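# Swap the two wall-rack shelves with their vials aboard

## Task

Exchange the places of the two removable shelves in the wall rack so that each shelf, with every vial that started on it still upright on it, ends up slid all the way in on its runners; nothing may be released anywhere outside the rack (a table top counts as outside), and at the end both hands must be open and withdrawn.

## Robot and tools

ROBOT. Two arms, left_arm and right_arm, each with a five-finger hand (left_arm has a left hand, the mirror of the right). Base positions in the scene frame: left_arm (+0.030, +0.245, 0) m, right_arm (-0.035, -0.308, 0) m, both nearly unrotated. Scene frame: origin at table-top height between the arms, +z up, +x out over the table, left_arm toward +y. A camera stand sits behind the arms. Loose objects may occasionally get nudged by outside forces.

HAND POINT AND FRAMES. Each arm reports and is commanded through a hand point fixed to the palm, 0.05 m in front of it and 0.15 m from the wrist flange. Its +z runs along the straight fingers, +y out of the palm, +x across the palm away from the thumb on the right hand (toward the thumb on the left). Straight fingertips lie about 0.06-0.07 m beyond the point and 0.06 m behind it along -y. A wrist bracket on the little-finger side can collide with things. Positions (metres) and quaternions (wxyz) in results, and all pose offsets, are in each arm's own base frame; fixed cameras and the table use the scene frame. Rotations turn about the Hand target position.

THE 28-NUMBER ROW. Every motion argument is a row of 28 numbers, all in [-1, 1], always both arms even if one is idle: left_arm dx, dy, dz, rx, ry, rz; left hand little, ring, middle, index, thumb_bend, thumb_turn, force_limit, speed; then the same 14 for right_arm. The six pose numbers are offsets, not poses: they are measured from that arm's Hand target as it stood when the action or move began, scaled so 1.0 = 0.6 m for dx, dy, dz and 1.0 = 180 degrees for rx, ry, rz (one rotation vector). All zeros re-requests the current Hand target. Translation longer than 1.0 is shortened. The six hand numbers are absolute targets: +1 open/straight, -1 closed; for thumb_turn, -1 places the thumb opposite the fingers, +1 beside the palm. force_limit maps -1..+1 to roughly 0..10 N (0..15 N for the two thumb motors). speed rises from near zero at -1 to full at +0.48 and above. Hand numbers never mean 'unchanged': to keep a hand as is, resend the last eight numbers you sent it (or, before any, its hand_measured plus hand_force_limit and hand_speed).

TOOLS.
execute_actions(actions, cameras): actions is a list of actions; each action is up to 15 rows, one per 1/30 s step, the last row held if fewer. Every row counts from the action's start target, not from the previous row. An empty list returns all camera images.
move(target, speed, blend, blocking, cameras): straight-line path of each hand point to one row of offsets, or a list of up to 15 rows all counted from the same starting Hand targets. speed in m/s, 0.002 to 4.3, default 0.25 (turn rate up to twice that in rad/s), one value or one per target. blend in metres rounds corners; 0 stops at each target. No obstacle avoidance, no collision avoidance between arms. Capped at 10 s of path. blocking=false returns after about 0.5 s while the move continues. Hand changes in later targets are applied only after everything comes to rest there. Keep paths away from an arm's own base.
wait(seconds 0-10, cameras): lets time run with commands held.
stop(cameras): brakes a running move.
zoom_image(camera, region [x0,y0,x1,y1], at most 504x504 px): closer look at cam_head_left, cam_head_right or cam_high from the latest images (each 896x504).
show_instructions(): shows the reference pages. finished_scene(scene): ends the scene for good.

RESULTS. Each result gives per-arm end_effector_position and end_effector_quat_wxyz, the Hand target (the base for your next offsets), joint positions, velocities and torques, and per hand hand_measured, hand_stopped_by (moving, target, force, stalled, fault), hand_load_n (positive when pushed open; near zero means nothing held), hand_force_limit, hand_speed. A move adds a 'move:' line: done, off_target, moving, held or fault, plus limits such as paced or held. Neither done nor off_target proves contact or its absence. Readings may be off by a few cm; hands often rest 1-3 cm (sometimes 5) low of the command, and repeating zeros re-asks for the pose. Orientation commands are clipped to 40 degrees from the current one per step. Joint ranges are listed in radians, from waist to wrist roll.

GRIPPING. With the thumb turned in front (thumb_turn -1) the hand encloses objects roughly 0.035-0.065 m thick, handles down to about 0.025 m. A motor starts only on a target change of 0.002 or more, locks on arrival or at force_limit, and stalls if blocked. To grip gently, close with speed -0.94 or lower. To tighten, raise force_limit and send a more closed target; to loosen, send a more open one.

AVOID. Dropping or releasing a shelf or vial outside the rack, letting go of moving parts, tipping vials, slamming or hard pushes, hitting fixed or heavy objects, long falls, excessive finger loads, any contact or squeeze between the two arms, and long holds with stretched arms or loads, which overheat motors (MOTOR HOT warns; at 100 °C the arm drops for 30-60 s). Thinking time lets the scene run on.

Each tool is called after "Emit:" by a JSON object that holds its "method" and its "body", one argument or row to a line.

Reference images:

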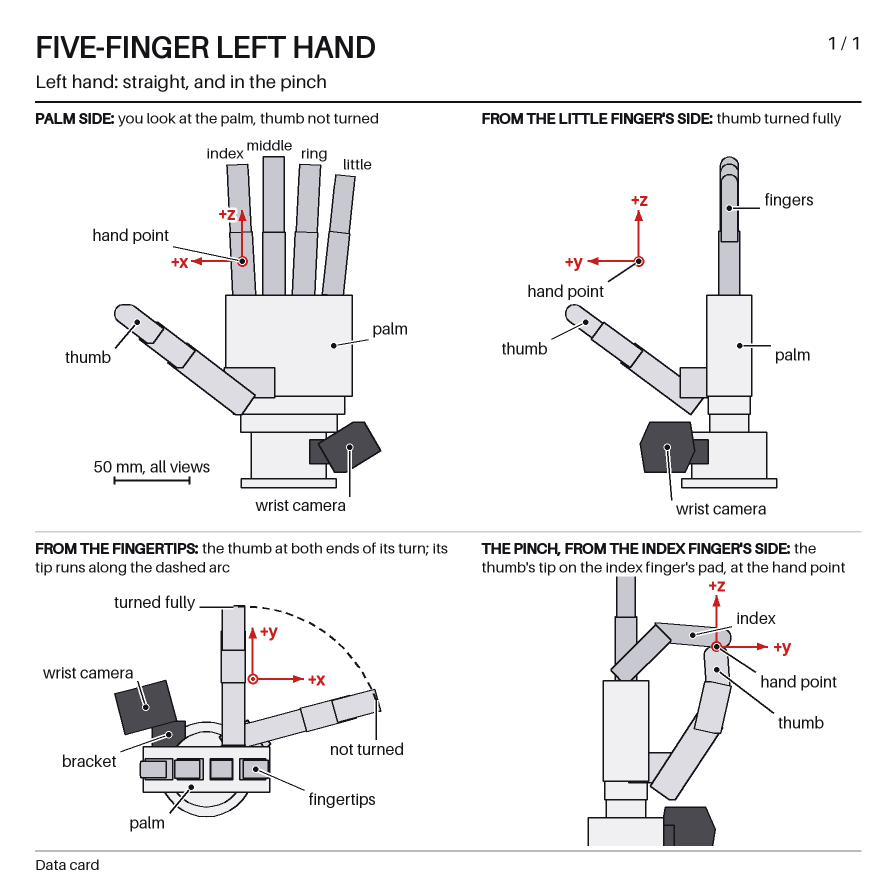

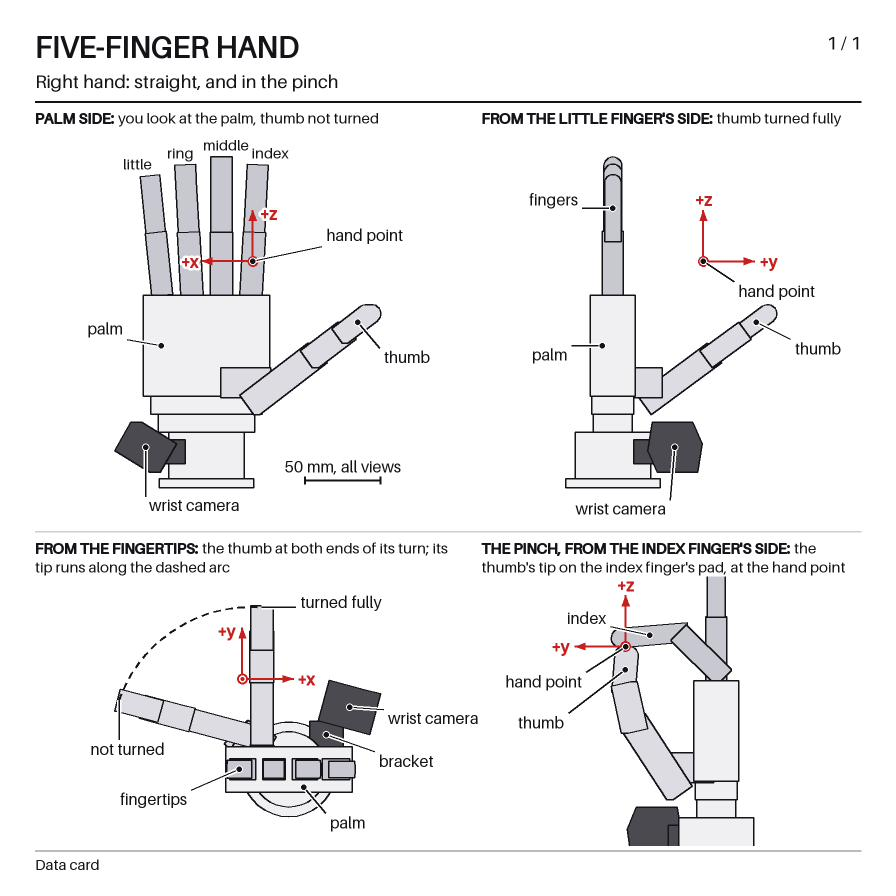

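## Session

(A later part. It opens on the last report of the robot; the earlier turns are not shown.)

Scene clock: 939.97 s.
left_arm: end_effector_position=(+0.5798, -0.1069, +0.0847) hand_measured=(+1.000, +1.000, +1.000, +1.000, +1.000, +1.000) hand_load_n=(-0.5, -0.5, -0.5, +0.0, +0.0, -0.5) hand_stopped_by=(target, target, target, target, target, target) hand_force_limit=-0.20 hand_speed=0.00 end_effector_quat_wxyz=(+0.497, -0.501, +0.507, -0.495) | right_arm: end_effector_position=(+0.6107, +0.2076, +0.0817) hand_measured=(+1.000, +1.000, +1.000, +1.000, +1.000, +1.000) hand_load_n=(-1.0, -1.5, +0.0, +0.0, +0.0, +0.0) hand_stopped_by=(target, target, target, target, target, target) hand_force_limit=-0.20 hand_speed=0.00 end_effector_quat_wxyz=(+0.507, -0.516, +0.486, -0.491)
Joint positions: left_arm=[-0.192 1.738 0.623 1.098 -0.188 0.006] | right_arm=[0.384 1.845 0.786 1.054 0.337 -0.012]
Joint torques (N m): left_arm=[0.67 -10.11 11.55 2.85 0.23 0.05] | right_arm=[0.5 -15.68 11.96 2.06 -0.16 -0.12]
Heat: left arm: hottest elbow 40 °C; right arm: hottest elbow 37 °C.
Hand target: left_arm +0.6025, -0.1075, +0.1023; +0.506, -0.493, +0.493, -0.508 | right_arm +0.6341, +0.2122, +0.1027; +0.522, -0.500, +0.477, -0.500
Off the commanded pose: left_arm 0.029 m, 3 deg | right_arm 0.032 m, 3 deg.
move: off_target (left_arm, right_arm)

Emit:
{"method": "move", "body": {
  "target": [0.0,0,0.03,0,-0.01,0,1,1,1,1,1,1,-0.2,0, 0.0,0,0.035,0,-0.008,0,1,1,1,1,1,1,-0.2,0],
  "speed": 0.03,
  "cameras": ["cam_head_left","cam_high"]
}}

Emit:
{"method": "zoom_image", "body": {
  "camera": "cam_head_left",
  "region": [350, 60, 550, 170]
}}

Emit:
{"method": "zoom_image", "body": {
  "camera": "cam_high",
  "region": [370, 100, 470, 240]
}}

Emit:
{"method": "zoom_image", "body": {
  "camera": "cam_high",
  "region": [370, 240, 470, 380]
}}

Scene clock: 950.30 s.
left_arm: end_effector_position=(+0.5798, -0.1069, +0.0847) hand_measured=(+1.000, +1.000, +1.000, +1.000, +1.000, +1.000) hand_load_n=(-0.5, -0.5, -0.5, -0.5, +0.0, +0.0) hand_stopped_by=(target, target, target, target, target, target) hand_force_limit=-0.20 hand_speed=0.00 end_effector_quat_wxyz=(+0.497, -0.501, +0.507, -0.495) | right_arm: end_effector_position=(+0.6102, +0.2074, +0.0798) hand_measured=(+1.000, +1.000, +1.000, +1.000, +1.000, +1.000) hand_load_n=(-1.5, -1.0, +0.0, +0.0, +0.0, +0.0) hand_stopped_by=(target, target, target, target, target, target) hand_force_limit=-0.20 hand_speed=0.00 end_effector_quat_wxyz=(+0.505, -0.519, +0.487, -0.489)
Joint positions: left_arm=[-0.192 1.738 0.623 1.098 -0.188 0.006] | right_arm=[0.384 1.845 0.786 1.046 0.337 -0.012]
Joint torques (N m): left_arm=[0.56 -12.16 11.26 3.1 0.19 0.11] | right_arm=[0.5 -19.55 11.86 2.06 -0.11 -0.22]
Heat: left arm: hottest elbow 41 °C; right arm: hottest elbow 38 °C.
Hand target: left_arm +0.6025, -0.1075, +0.1203; +0.514, -0.485, +0.485, -0.515 | right_arm +0.6341, +0.2122, +0.1238; +0.528, -0.494, +0.470, -0.507
Off the commanded pose: left_arm 0.042 m, 4 deg | right_arm 0.050 m, 5 deg.
move: off_target (left_arm, right_arm)
Images, in order (width x height): cam_head_left 896x504, cam_high 896x504.

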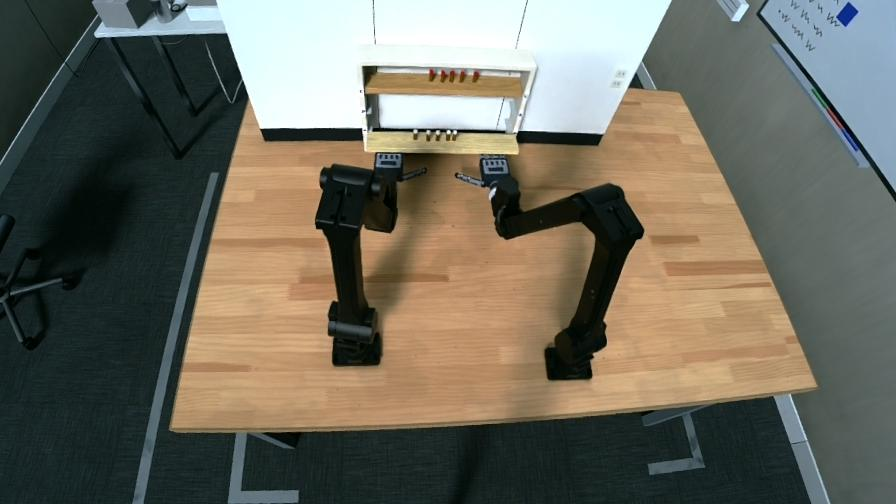

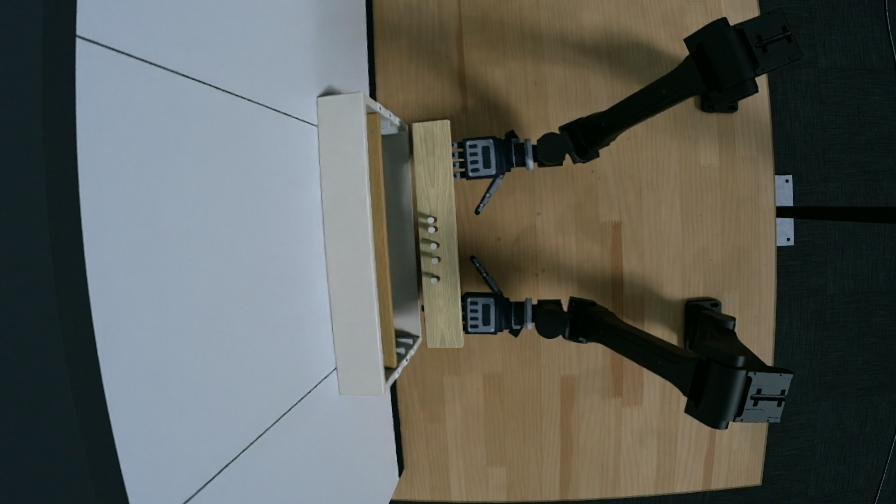

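Scaled by 2.520 from the camera's 896x504 image, which has a finer 1280x720 frame.

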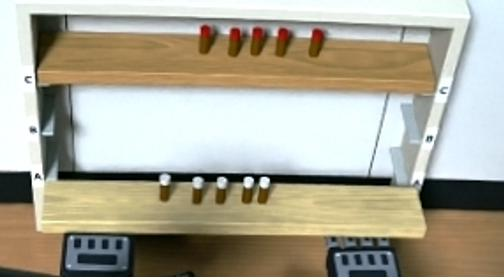

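Scaled by 3.600 from the camera's 896x504 image, which has a finer 1280x720 frame.

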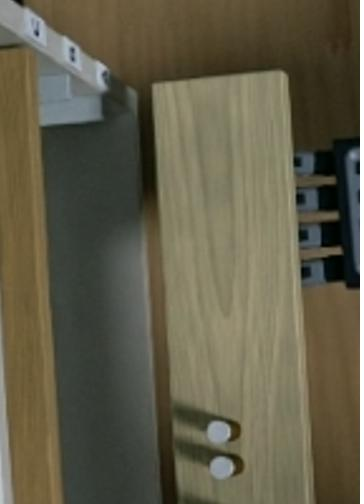

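Scaled by 3.600 from the camera's 896x504 image, which has a finer 1280x720 frame.

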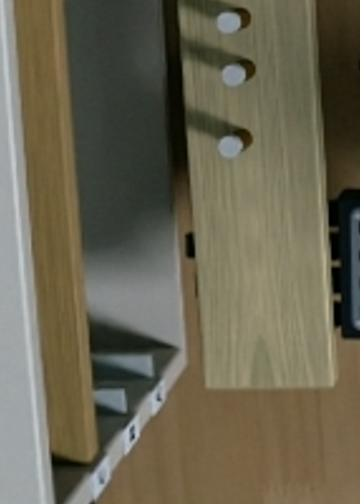

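Emit:
{"method": "move", "body": {
  "target": [0.05,0,0.0,0,0,0,1,1,1,1,1,1,-0.2,0, 0.05,0.0023,0.0,0,0,0,1,1,1,1,1,1,-0.2,0],
  "speed": 0.03,
  "cameras": ["cam_head_left","cam_high"]
}}

Emit:
{"method": "zoom_image", "body": {
  "camera": "cam_head_left",
  "region": [350, 60, 550, 170]
}}

Emit:
{"method": "zoom_image", "body": {
  "camera": "cam_high",
  "region": [370, 100, 470, 240]
}}

Emit:
{"method": "zoom_image", "body": {
  "camera": "cam_high",
  "region": [370, 240, 470, 380]
}}

Scene clock: 973.53 s.
left_arm: end_effector_position=(+0.6091, -0.1069, +0.1003) hand_measured=(+1.000, +1.000, +1.000, +1.000, +1.000, +1.000) hand_load_n=(-0.5, -0.5, +0.0, +0.0, +0.0, -0.5) hand_stopped_by=(target, target, target, target, target, target) hand_force_limit=-0.20 hand_speed=0.00 end_effector_quat_wxyz=(+0.503, -0.496, +0.499, -0.503) | right_arm: end_effector_position=(+0.6399, +0.2092, +0.0995) hand_measured=(+1.000, +1.000, +1.000, +1.000, +1.000, +1.000) hand_load_n=(-0.5, -1.5, -0.5, +0.0, +0.0, -0.5) hand_stopped_by=(target, target, target, target, target, target) hand_force_limit=-0.20 hand_speed=0.00 end_effector_quat_wxyz=(+0.514, -0.509, +0.483, -0.494)
Joint positions: left_arm=[-0.18 1.757 0.702 1.066 -0.177 0.006] | right_arm=[0.365 1.856 0.867 1.006 0.319 -0.012]
Joint torques (N m): left_arm=[0.62 -10.58 12.46 2.93 0.26 0.1] | right_arm=[0.62 -17.61 12.96 2.15 -0.2 -0.19]
Heat: left arm: hottest elbow 42 °C; right arm: hottest elbow 40 °C.
Hand target: left_arm +0.6325, -0.1074, +0.1202; +0.514, -0.485, +0.485, -0.515 | right_arm +0.6641, +0.2137, +0.1238; +0.528, -0.494, +0.470, -0.506
Off the commanded pose: left_arm 0.031 m, 3 deg | right_arm 0.035 m, 3 deg.
move: off_target (left_arm, right_arm)
Images, in order (width x height): cam_head_left 896x504, cam_high 896x504.

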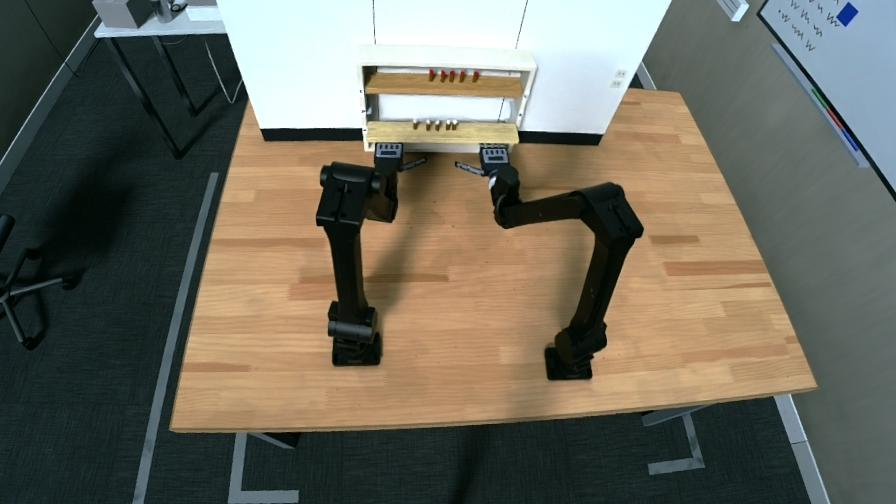

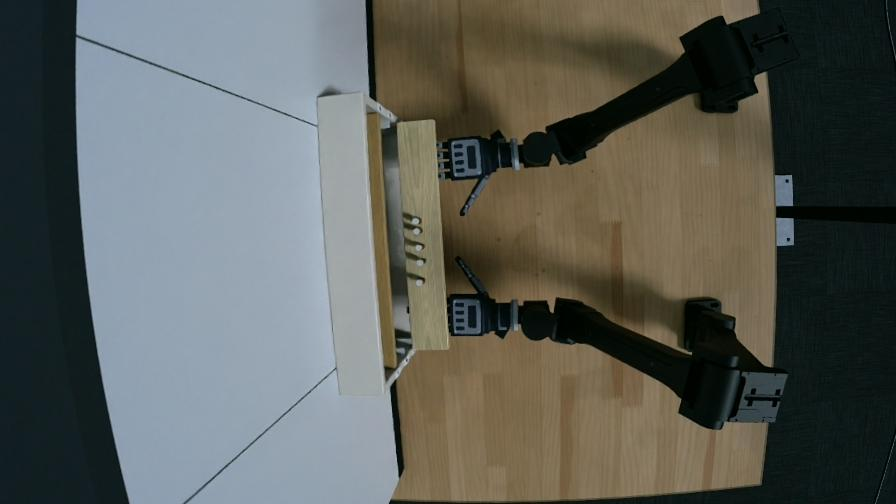

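Scaled by 2.520 from the camera's 896x504 image, which has a finer 1280x720 frame.

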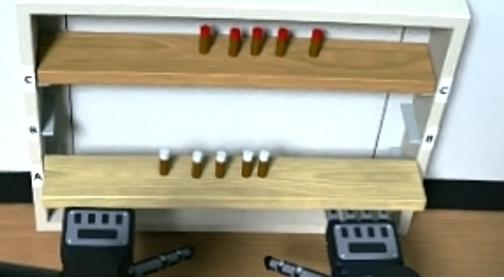

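Scaled by 3.600 from the camera's 896x504 image, which has a finer 1280x720 frame.

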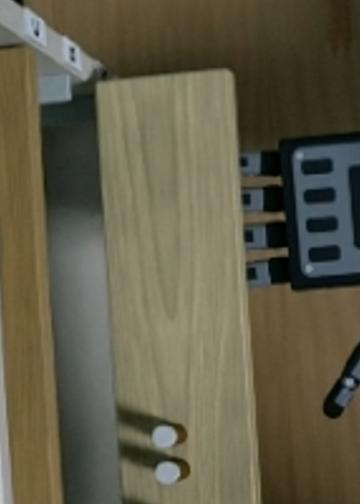

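Scaled by 3.600 from the camera's 896x504 image, which has a finer 1280x720 frame.

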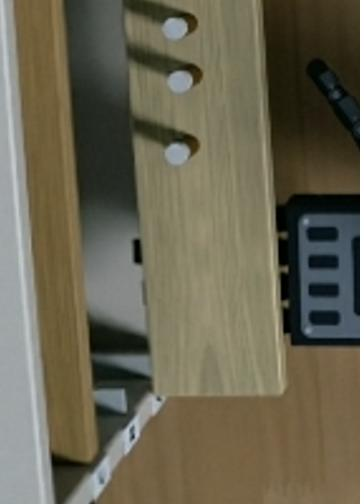

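Emit:
{"method": "move", "body": {
  "target": [0.06,0.001,-0.008,0,0,0,1,1,1,1,1,1,-0.2,0, 0.06,0.0035,-0.008,0,0,0,1,1,1,1,1,1,-0.2,0],
  "speed": 0.03,
  "cameras": ["cam_head_left","cam_high"]
}}

Emit:
{"method": "zoom_image", "body": {
  "camera": "cam_head_left",
  "region": [350, 60, 550, 170]
}}

Emit:
{"method": "zoom_image", "body": {
  "camera": "cam_high",
  "region": [370, 100, 470, 240]
}}

Emit:
{"method": "zoom_image", "body": {
  "camera": "cam_high",
  "region": [370, 240, 470, 380]
}}

Scene clock: 1001.73 s.
left_arm: end_effector_position=(+0.6447, -0.1063, +0.0955) hand_measured=(+1.000, +1.000, +1.000, +1.000, +1.000, +1.000) hand_load_n=(-0.5, -0.5, -0.5, +0.0, +0.0, -0.5) hand_stopped_by=(target, target, target, target, target, target) hand_force_limit=-0.20 hand_speed=0.00 end_effector_quat_wxyz=(+0.503, -0.496, +0.499, -0.502) | right_arm: end_effector_position=(+0.6753, +0.2114, +0.0942) hand_measured=(+1.000, +1.000, +1.000, +1.000, +1.000, +1.000) hand_load_n=(-0.5, -2.0, -0.5, +0.0, +0.0, -0.5) hand_stopped_by=(target, target, target, target, target, target) hand_force_limit=-0.20 hand_speed=0.00 end_effector_quat_wxyz=(+0.513, -0.509, +0.483, -0.494)
Joint positions: left_arm=[-0.165 1.828 0.803 1.036 -0.163 0.006] | right_arm=[0.344 1.924 0.97 0.97 0.299 -0.012]
Joint torques (N m): left_arm=[0.56 -11.69 12.92 2.97 0.28 0.1] | right_arm=[0.73 -18.2 13.48 2.13 -0.21 -0.19]
Heat: left arm: hottest elbow 43 °C; right arm: hottest elbow 42 °C.
Hand target: left_arm +0.6685, -0.1068, +0.1157; +0.514, -0.485, +0.485, -0.515 | right_arm +0.6999, +0.2158, +0.1188; +0.528, -0.494, +0.470, -0.506
Off the commanded pose: left_arm 0.031 m, 3 deg | right_arm 0.035 m, 3 deg.
move: off_target (left_arm, right_arm)
Images, in order (width x height): cam_head_left 896x504, cam_high 896x504.

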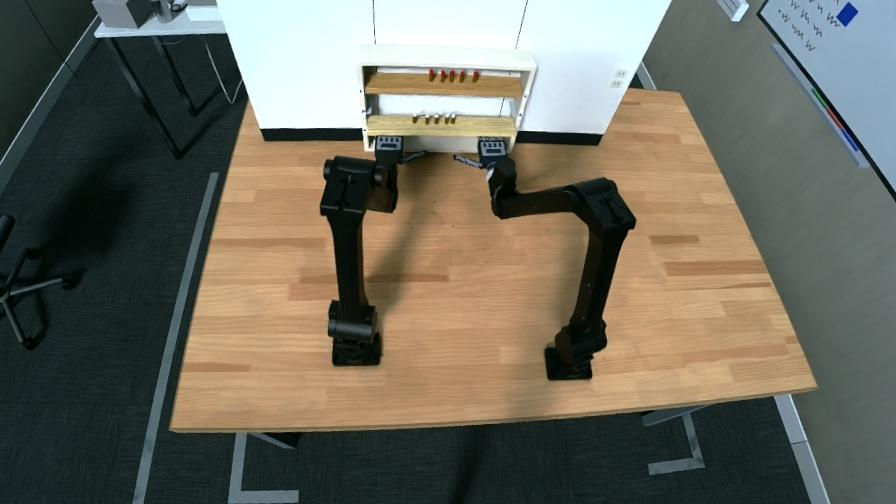

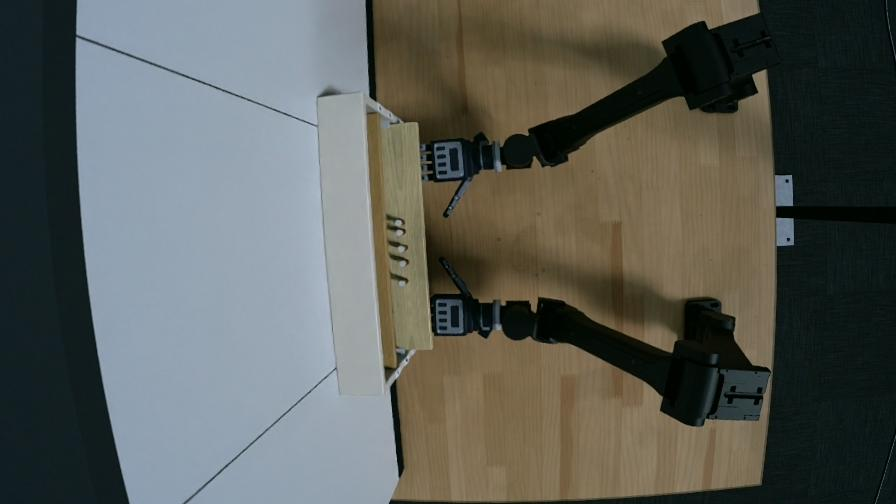

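Scaled by 2.520 from the camera's 896x504 image, which has a finer 1280x720 frame.

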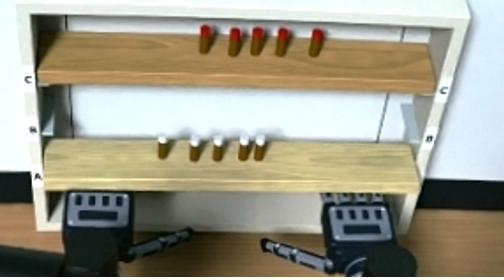

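Scaled by 3.600 from the camera's 896x504 image, which has a finer 1280x720 frame.

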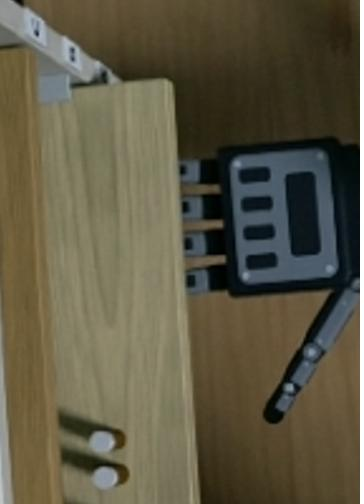

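Scaled by 3.600 from the camera's 896x504 image, which has a finer 1280x720 frame.

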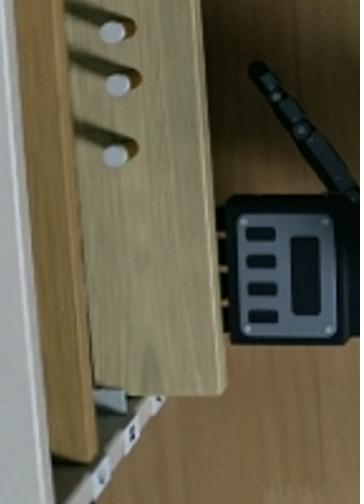

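Emit:
{"method": "move", "body": {
  "target": [0.045,0.001,-0.004,0,0,0,1,1,1,1,1,1,-0.2,0, 0.047,0.003,-0.004,0,0,0,1,1,1,1,1,1,-0.2,0],
  "speed": 0.03,
  "cameras": ["cam_head_left","cam_high"]
}}

Emit:
{"method": "zoom_image", "body": {
  "camera": "cam_head_left",
  "region": [350, 90, 450, 170]
}}

Emit:
{"method": "zoom_image", "body": {
  "camera": "cam_head_left",
  "region": [440, 90, 540, 170]
}}

Emit:
{"method": "zoom_image", "body": {
  "camera": "cam_high",
  "region": [370, 100, 470, 240]
}}

Emit:
{"method": "zoom_image", "body": {
  "camera": "cam_high",
  "region": [370, 240, 470, 380]
}}

Scene clock: 1024.77 s.
left_arm: end_effector_position=(+0.6714, -0.1058, +0.0925) hand_measured=(+1.000, +1.000, +1.000, +1.000, +1.000, +1.000) hand_load_n=(-0.5, +0.0, -0.5, +0.0, +0.0, +0.0) hand_stopped_by=(target, target, target, target, target, target) hand_force_limit=-0.20 hand_speed=0.00 end_effector_quat_wxyz=(+0.503, -0.496, +0.499, -0.502) | right_arm: end_effector_position=(+0.7033, +0.2133, +0.0910) hand_measured=(+1.000, +1.000, +1.000, +1.000, +1.000, +1.000) hand_load_n=(-0.5, -2.0, +0.0, +0.0, +0.0, -0.5) hand_stopped_by=(target, target, target, target, target, target) hand_force_limit=-0.20 hand_speed=0.00 end_effector_quat_wxyz=(+0.513, -0.509, +0.483, -0.494)
Joint positions: left_arm=[-0.155 1.877 0.881 1.006 -0.153 0.006] | right_arm=[0.33 1.976 1.055 0.935 0.286 -0.012]
Joint torques (N m): left_arm=[0.56 -12.45 13.24 2.96 0.28 0.09] | right_arm=[0.79 -19.78 13.59 1.91 -0.21 -0.17]
Heat: left arm: hottest elbow 44 °C; right arm: hottest elbow 42 °C.
Hand target: left_arm +0.6955, -0.1062, +0.1132; +0.514, -0.485, +0.485, -0.515 | right_arm +0.7282, +0.2174, +0.1163; +0.528, -0.494, +0.470, -0.506
Off the commanded pose: left_arm 0.032 m, 3 deg | right_arm 0.036 m, 3 deg.
move: off_target (left_arm, right_arm)
Images, in order (width x height): cam_head_left 896x504, cam_high 896x504.

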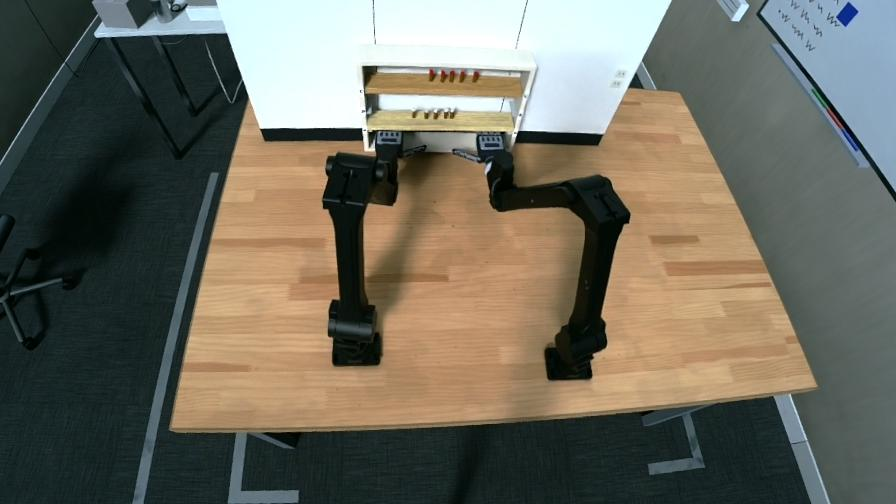

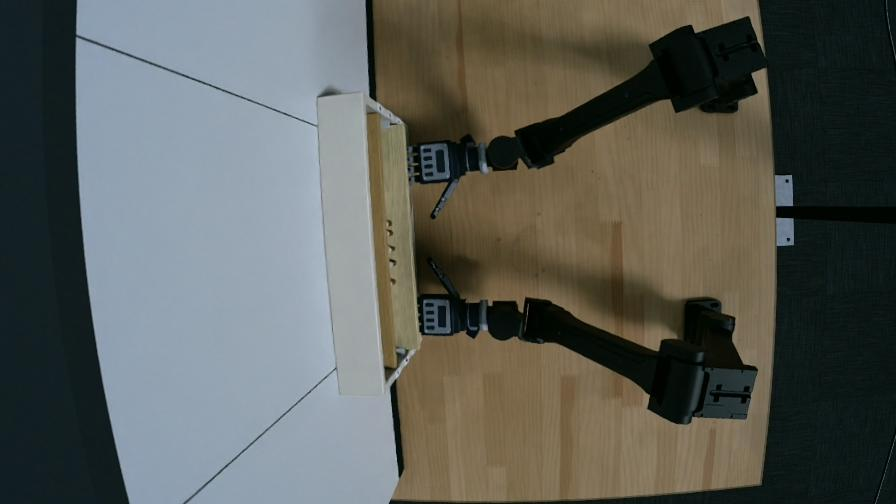

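Scaled by 5.040 from the camera's 896x504 image, which has a finer 1280x720 frame.

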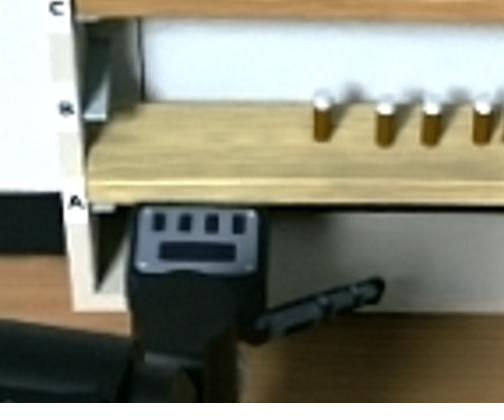

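Scaled by 5.040 from the camera's 896x504 image, which has a finer 1280x720 frame.

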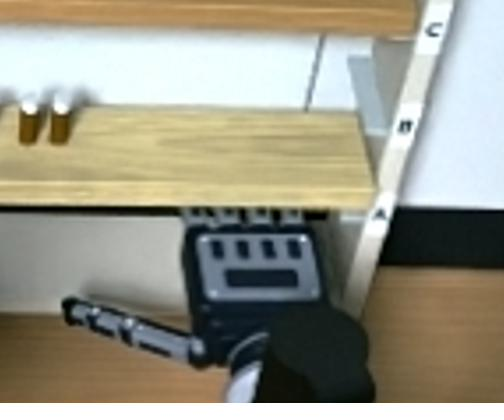

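Scaled by 3.600 from the camera's 896x504 image, which has a finer 1280x720 frame.

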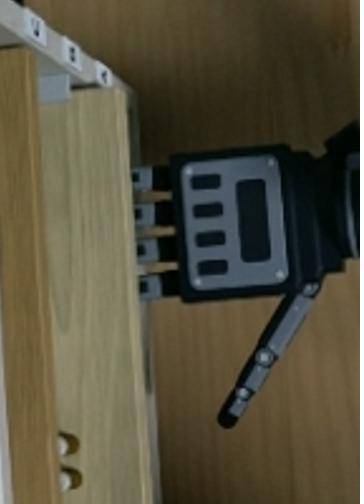

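Scaled by 3.600 from the camera's 896x504 image, which has a finer 1280x720 frame.

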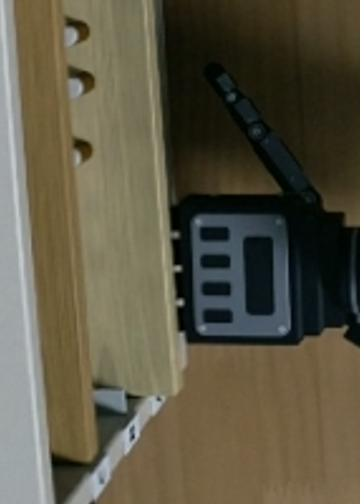

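Emit:
{"method": "move", "body": {
  "target": [-0.02,0,-0.055,0,0.015,0,1,1,1,1,1,1,-0.2,0, -0.02,0,-0.058,0,0.015,0,1,1,1,1,1,1,-0.2,0],
  "speed": 0.03,
  "cameras": ["cam_head_left","cam_head_right","cam_high"]
}}

Emit:
{"method": "zoom_image", "body": {
  "camera": "cam_head_left",
  "region": [350, 90, 450, 170]
}}

Emit:
{"method": "zoom_image", "body": {
  "camera": "cam_head_left",
  "region": [440, 90, 540, 170]
}}

Emit:
{"method": "zoom_image", "body": {
  "camera": "cam_head_right",
  "region": [370, 90, 550, 170]
}}

Scene clock: 1042.40 s.
left_arm: end_effector_position=(+0.6698, -0.1056, +0.0707) hand_measured=(+1.000, +1.000, +1.000, +1.000, +1.000, +1.000) hand_load_n=(-0.5, +0.0, +0.0, +0.0, +0.0, +0.0) hand_stopped_by=(target, target, target, target, target, target) hand_force_limit=-0.20 hand_speed=0.00 end_effector_quat_wxyz=(+0.496, -0.503, +0.509, -0.492) | right_arm: end_effector_position=(+0.7019, +0.2128, +0.0681) hand_measured=(+1.000, +1.000, +1.000, +1.000, +1.000, +1.000) hand_load_n=(-1.0, +0.0, +0.0, +0.0, +0.0, -0.5) hand_stopped_by=(target, target, target, target, target, target) hand_force_limit=-0.20 hand_speed=0.00 end_effector_quat_wxyz=(+0.502, -0.520, +0.488, -0.489)
Joint positions: left_arm=[-0.155 1.91 0.881 1.006 -0.153 0.006] | right_arm=[0.33 2.008 1.055 0.935 0.286 -0.012]
Joint torques (N m): left_arm=[0.26 -12.45 10.47 3.7 0.13 0.02] | right_arm=[1.03 -19.31 11.18 2.62 0.04 -0.01]
Heat: left arm: hottest elbow 45 °C; right arm: hottest elbow 44 °C.
Hand target: left_arm +0.6834, -0.1062, +0.0799; +0.503, -0.497, +0.497, -0.504 | right_arm +0.7162, +0.2174, +0.0818; +0.517, -0.505, +0.483, -0.495
Off the commanded pose: left_arm 0.017 m, 2 deg | right_arm 0.020 m, 2 deg.
move: off_target (left_arm, right_arm)

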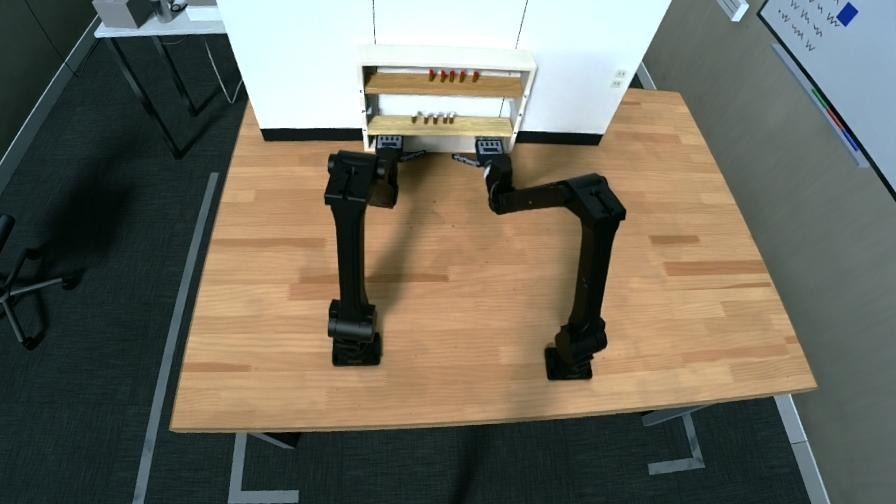

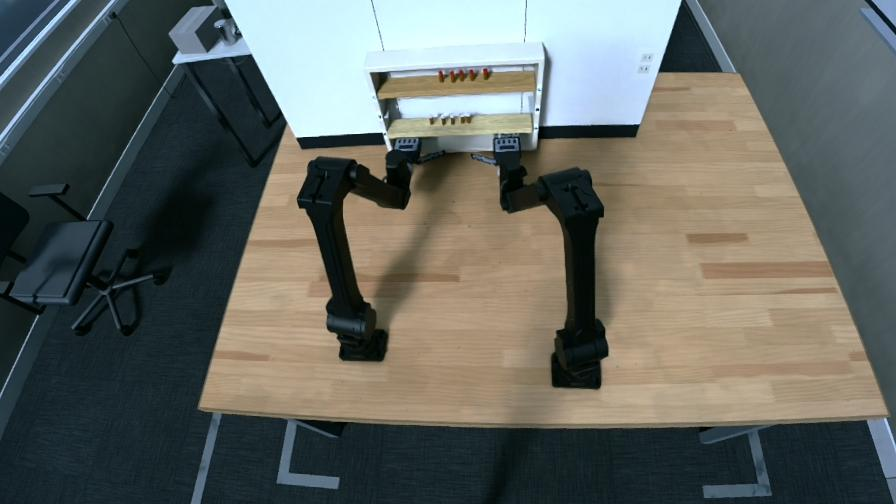

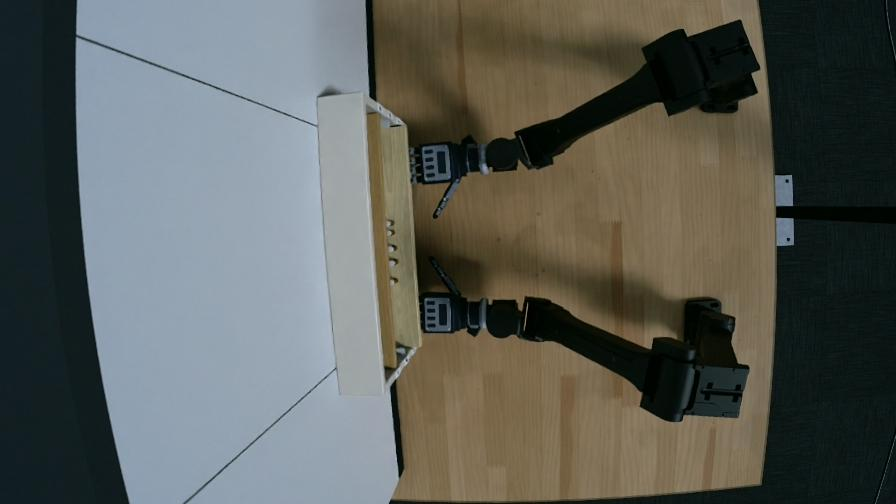

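Scaled by 5.040 from the camera's 896x504 image, which has a finer 1280x720 frame.

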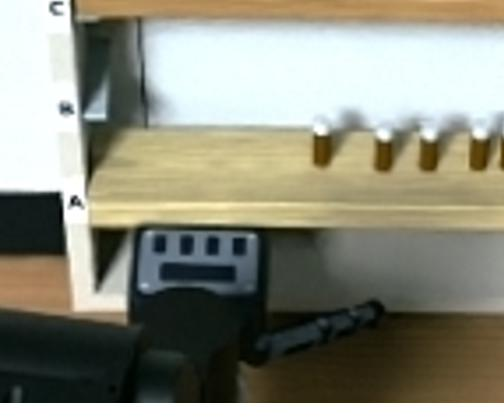

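Scaled by 5.040 from the camera's 896x504 image, which has a finer 1280x720 frame.

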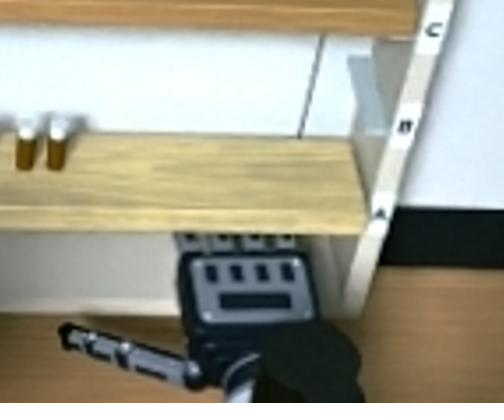

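Scaled by 2.800 from the camera's 896x504 image, which has a finer 1280x720 frame.

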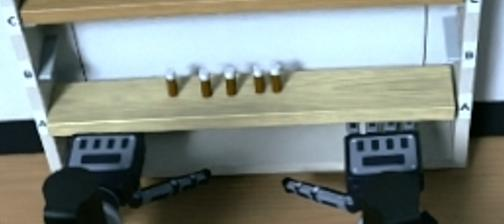

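Emit:
{"method": "move", "body": {
  "target": [-0.01,0,-0.018,0,0.006,0,1,1,1,1,1,1,-0.2,0, -0.01,0,-0.018,0,0.006,0,1,1,1,1,1,1,-0.2,0],
  "speed": 0.03
}}

Scene clock: 1048.27 s.
left_arm: end_effector_position=(+0.6698, -0.1056, +0.0697) hand_measured=(+1.000, +1.000, +1.000, +1.000, +1.000, +1.000) hand_load_n=(-0.5, +0.0, +0.0, +0.0, +0.0, +0.0) hand_stopped_by=(target, target, target, target, target, target) hand_force_limit=-0.20 hand_speed=0.00 end_effector_quat_wxyz=(+0.496, -0.503, +0.509, -0.492) | right_arm: end_effector_position=(+0.7018, +0.2128, +0.0670) hand_measured=(+1.000, +1.000, +1.000, +1.000, +1.000, +1.000) hand_load_n=(-1.0, +0.0, +0.0, +0.0, +0.0, +0.0) hand_stopped_by=(target, target, target, target, target, target) hand_force_limit=-0.20 hand_speed=0.00 end_effector_quat_wxyz=(+0.502, -0.520, +0.489, -0.489)
Joint positions: left_arm=[-0.155 1.913 0.881 1.008 -0.153 0.006] | right_arm=[0.33 2.01 1.055 0.935 0.286 -0.012]
Joint torques (N m): left_arm=[0.15 -12.1 9.22 3.73 0.06 -0.01] | right_arm=[1.38 -19.19 10.02 2.62 0.14 0.06]
Heat: left arm: hottest elbow 45 °C; right arm: hottest elbow 44 °C.
Hand target: left_arm +0.6774, -0.1062, +0.0693; +0.498, -0.502, +0.501, -0.499 | right_arm +0.7102, +0.2174, +0.0709; +0.512, -0.510, +0.487, -0.490
Off the commanded pose: left_arm 0.008 m, 1 deg | right_arm 0.010 m, 2 deg.
move: done

Emit:
{"method": "move", "body": {
  "target": [-0.01,0,-0.02,0,0.008,0,1,1,1,1,1,1,-0.2,0, -0.01,0,-0.02,0,0.008,0,1,1,1,1,1,1,-0.2,0],
  "speed": 0.03,
  "cameras": ["cam_head_left","cam_head_right","cam_high"]
}}

Emit:
{"method": "zoom_image", "body": {
  "camera": "cam_head_left",
  "region": [350, 90, 450, 170]
}}

Emit:
{"method": "zoom_image", "body": {
  "camera": "cam_head_left",
  "region": [440, 90, 540, 170]
}}

Emit:
{"method": "zoom_image", "body": {
  "camera": "cam_head_right",
  "region": [370, 90, 550, 170]
}}

Scene clock: 1057.93 s.
left_arm: end_effector_position=(+0.6694, -0.1056, +0.0657) hand_measured=(+1.000, +1.000, +1.000, +1.000, +1.000, +1.000) hand_load_n=(+0.0, +0.0, +0.0, +0.0, +0.0, +0.0) hand_stopped_by=(target, target, target, target, target, target) hand_force_limit=-0.20 hand_speed=0.00 end_effector_quat_wxyz=(+0.494, -0.505, +0.510, -0.491) | right_arm: end_effector_position=(+0.7015, +0.2128, +0.0637) hand_measured=(+1.000, +1.000, +1.000, +1.000, +1.000, +1.000) hand_load_n=(-0.5, +0.0, +0.0, +0.0, +0.0, -0.5) hand_stopped_by=(target, target, target, target, target, target) hand_force_limit=-0.20 hand_speed=0.00 end_effector_quat_wxyz=(+0.502, -0.520, +0.491, -0.487)
Joint positions: left_arm=[-0.155 1.919 0.881 1.008 -0.153 0.004] | right_arm=[0.33 2.014 1.055 0.935 0.287 -0.007]
Joint torques (N m): left_arm=[0.09 -11.99 7.98 3.48 0 -0.03] | right_arm=[1.55 -19.02 8.88 2.3 0.2 0.05]
Heat: left arm: hottest elbow 45 °C; right arm: hottest elbow 44 °C.
Hand target: left_arm +0.6714, -0.1062, +0.0572; +0.492, -0.508, +0.508, -0.493 | right_arm +0.7042, +0.2174, +0.0588; +0.506, -0.516, +0.494, -0.483
Off the commanded pose: left_arm 0.009 m, 1 deg | right_arm 0.007 m, 1 deg.
move: done

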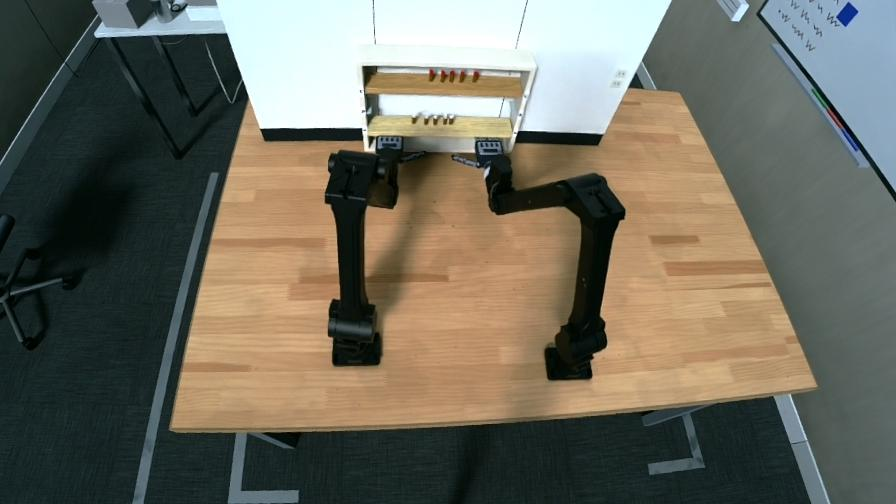

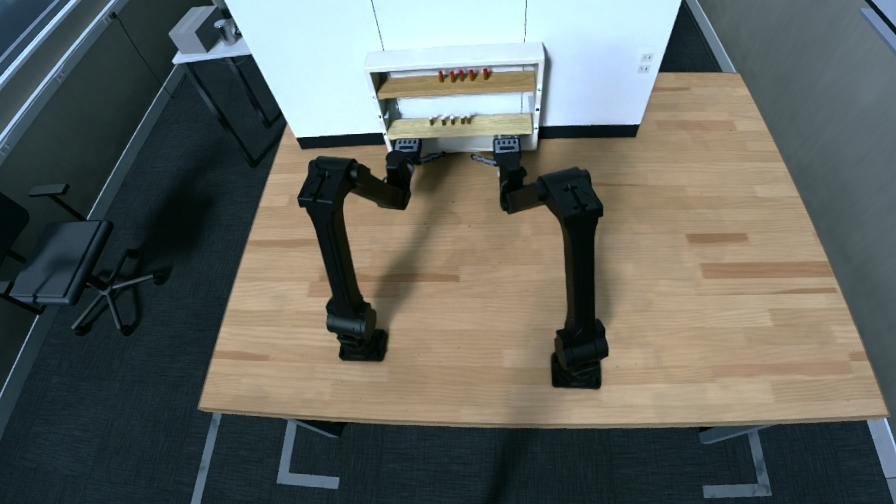

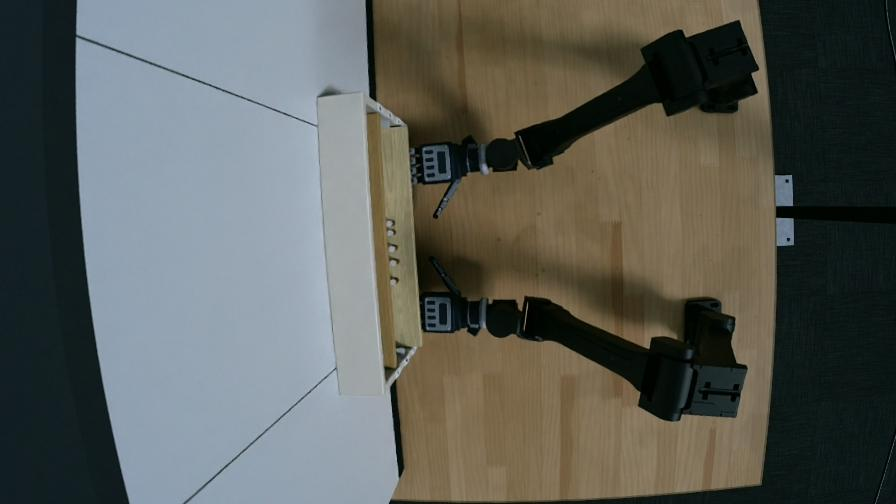

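Scaled by 5.040 from the camera's 896x504 image, which has a finer 1280x720 frame.

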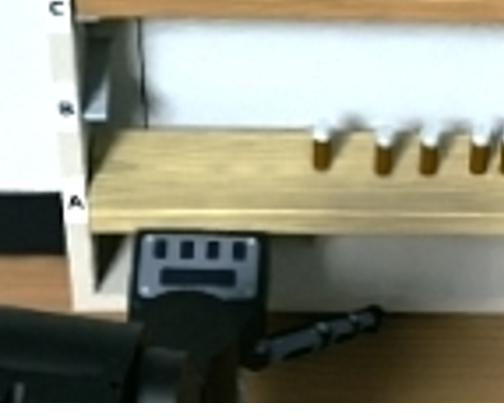

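Scaled by 5.040 from the camera's 896x504 image, which has a finer 1280x720 frame.

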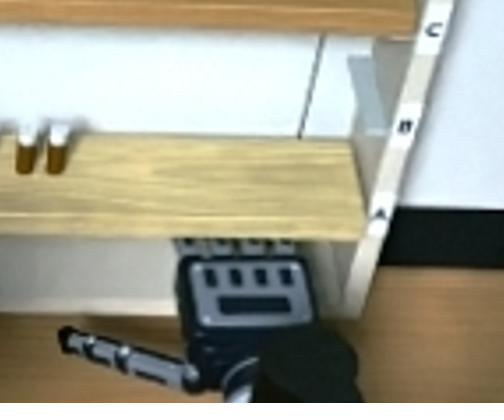

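Scaled by 2.800 from the camera's 896x504 image, which has a finer 1280x720 frame.

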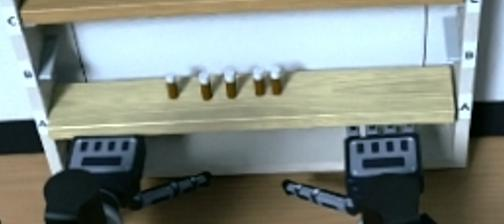

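Emit:
{"method": "move", "body": {
  "target": [-0.01,0,-0.018,0,0.006,0,1,1,1,1,1,1,-0.2,0, -0.01,0,-0.018,0,0.006,0,1,1,1,1,1,1,-0.2,0],
  "speed": 0.03,
  "cameras": ["cam_head_left","cam_high"]
}}

Emit:
{"method": "zoom_image", "body": {
  "camera": "cam_head_left",
  "region": [350, 90, 450, 170]
}}

Emit:
{"method": "zoom_image", "body": {
  "camera": "cam_head_left",
  "region": [440, 90, 540, 170]
}}

Scene clock: 1065.57 s.
left_arm: end_effector_position=(+0.6695, -0.1058, +0.0652) hand_measured=(+1.000, +1.000, +1.000, +1.000, +1.000, +1.000) hand_load_n=(-0.5, +0.0, +0.0, +0.0, +0.0, +0.0) hand_stopped_by=(target, target, target, target, target, target) hand_force_limit=-0.20 hand_speed=0.00 end_effector_quat_wxyz=(+0.494, -0.505, +0.509, -0.492) | right_arm: end_effector_position=(+0.7016, +0.2126, +0.0638) hand_measured=(+1.000, +1.000, +1.000, +1.000, +1.000, +1.000) hand_load_n=(+0.0, +0.0, +0.0, +0.0, +0.0, -0.5) hand_stopped_by=(target, target, target, target, target, target) hand_force_limit=-0.20 hand_speed=0.00 end_effector_quat_wxyz=(+0.502, -0.518, +0.493, -0.486)
Joint positions: left_arm=[-0.155 1.921 0.881 1.011 -0.153 0.002] | right_arm=[0.33 2.014 1.055 0.935 0.289 -0.002]
Joint torques (N m): left_arm=[-0.09 -11.46 6.65 3.54 -0.08 -0.02] | right_arm=[1.55 -18.37 7.69 2.43 0.23 0.06]
Heat: left arm: hottest elbow 44 °C; right arm: hottest elbow 43 °C.
Hand target: left_arm +0.6654, -0.1062, +0.0464; +0.487, -0.513, +0.512, -0.488 | right_arm +0.6983, +0.2174, +0.0482; +0.501, -0.521, +0.499, -0.479
Off the commanded pose: left_arm 0.019 m, 1 deg | right_arm 0.017 m, 1 deg.
move: off_target (left_arm, right_arm)
Images, in order (width x height): cam_head_left 896x504, cam_high 896x504.

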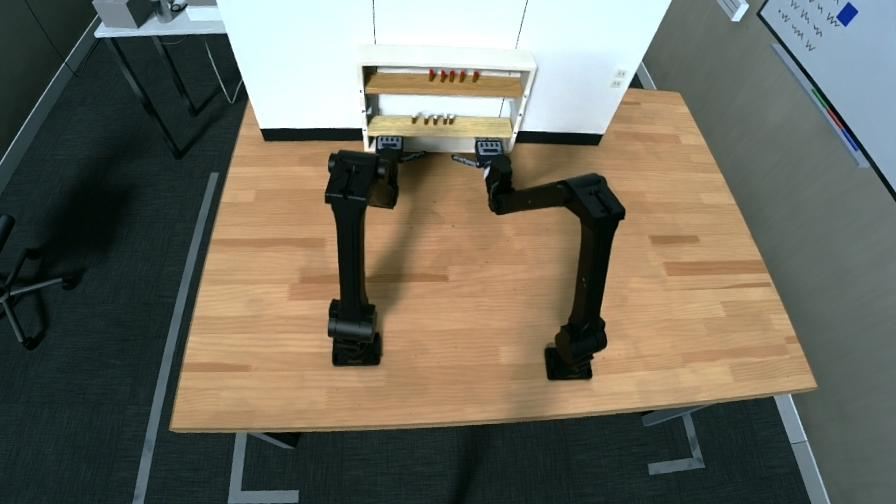

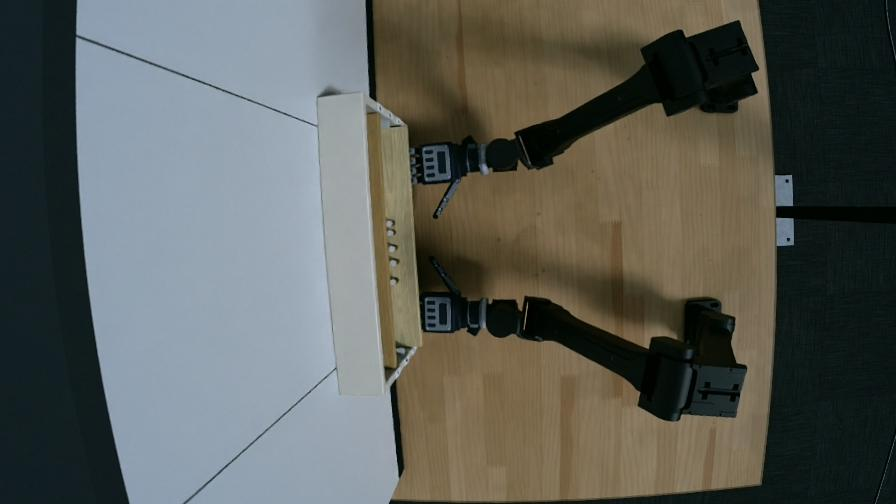

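Scaled by 5.040 from the camera's 896x504 image, which has a finer 1280x720 frame.

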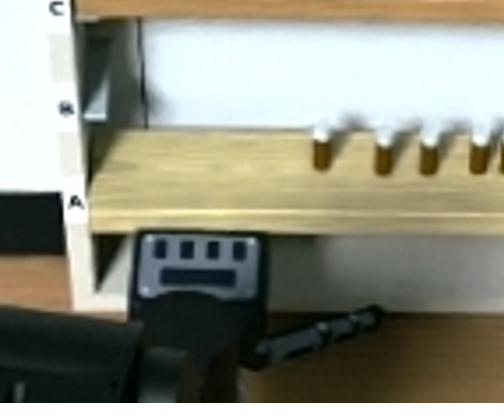

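Scaled by 5.040 from the camera's 896x504 image, which has a finer 1280x720 frame.

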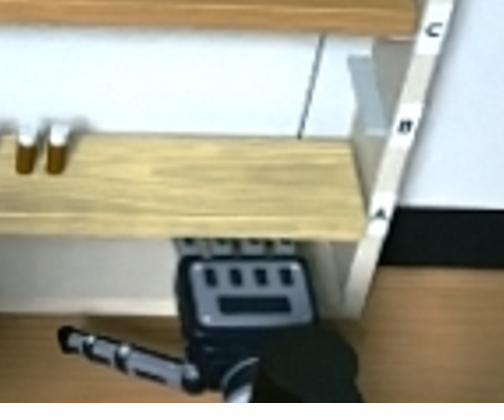

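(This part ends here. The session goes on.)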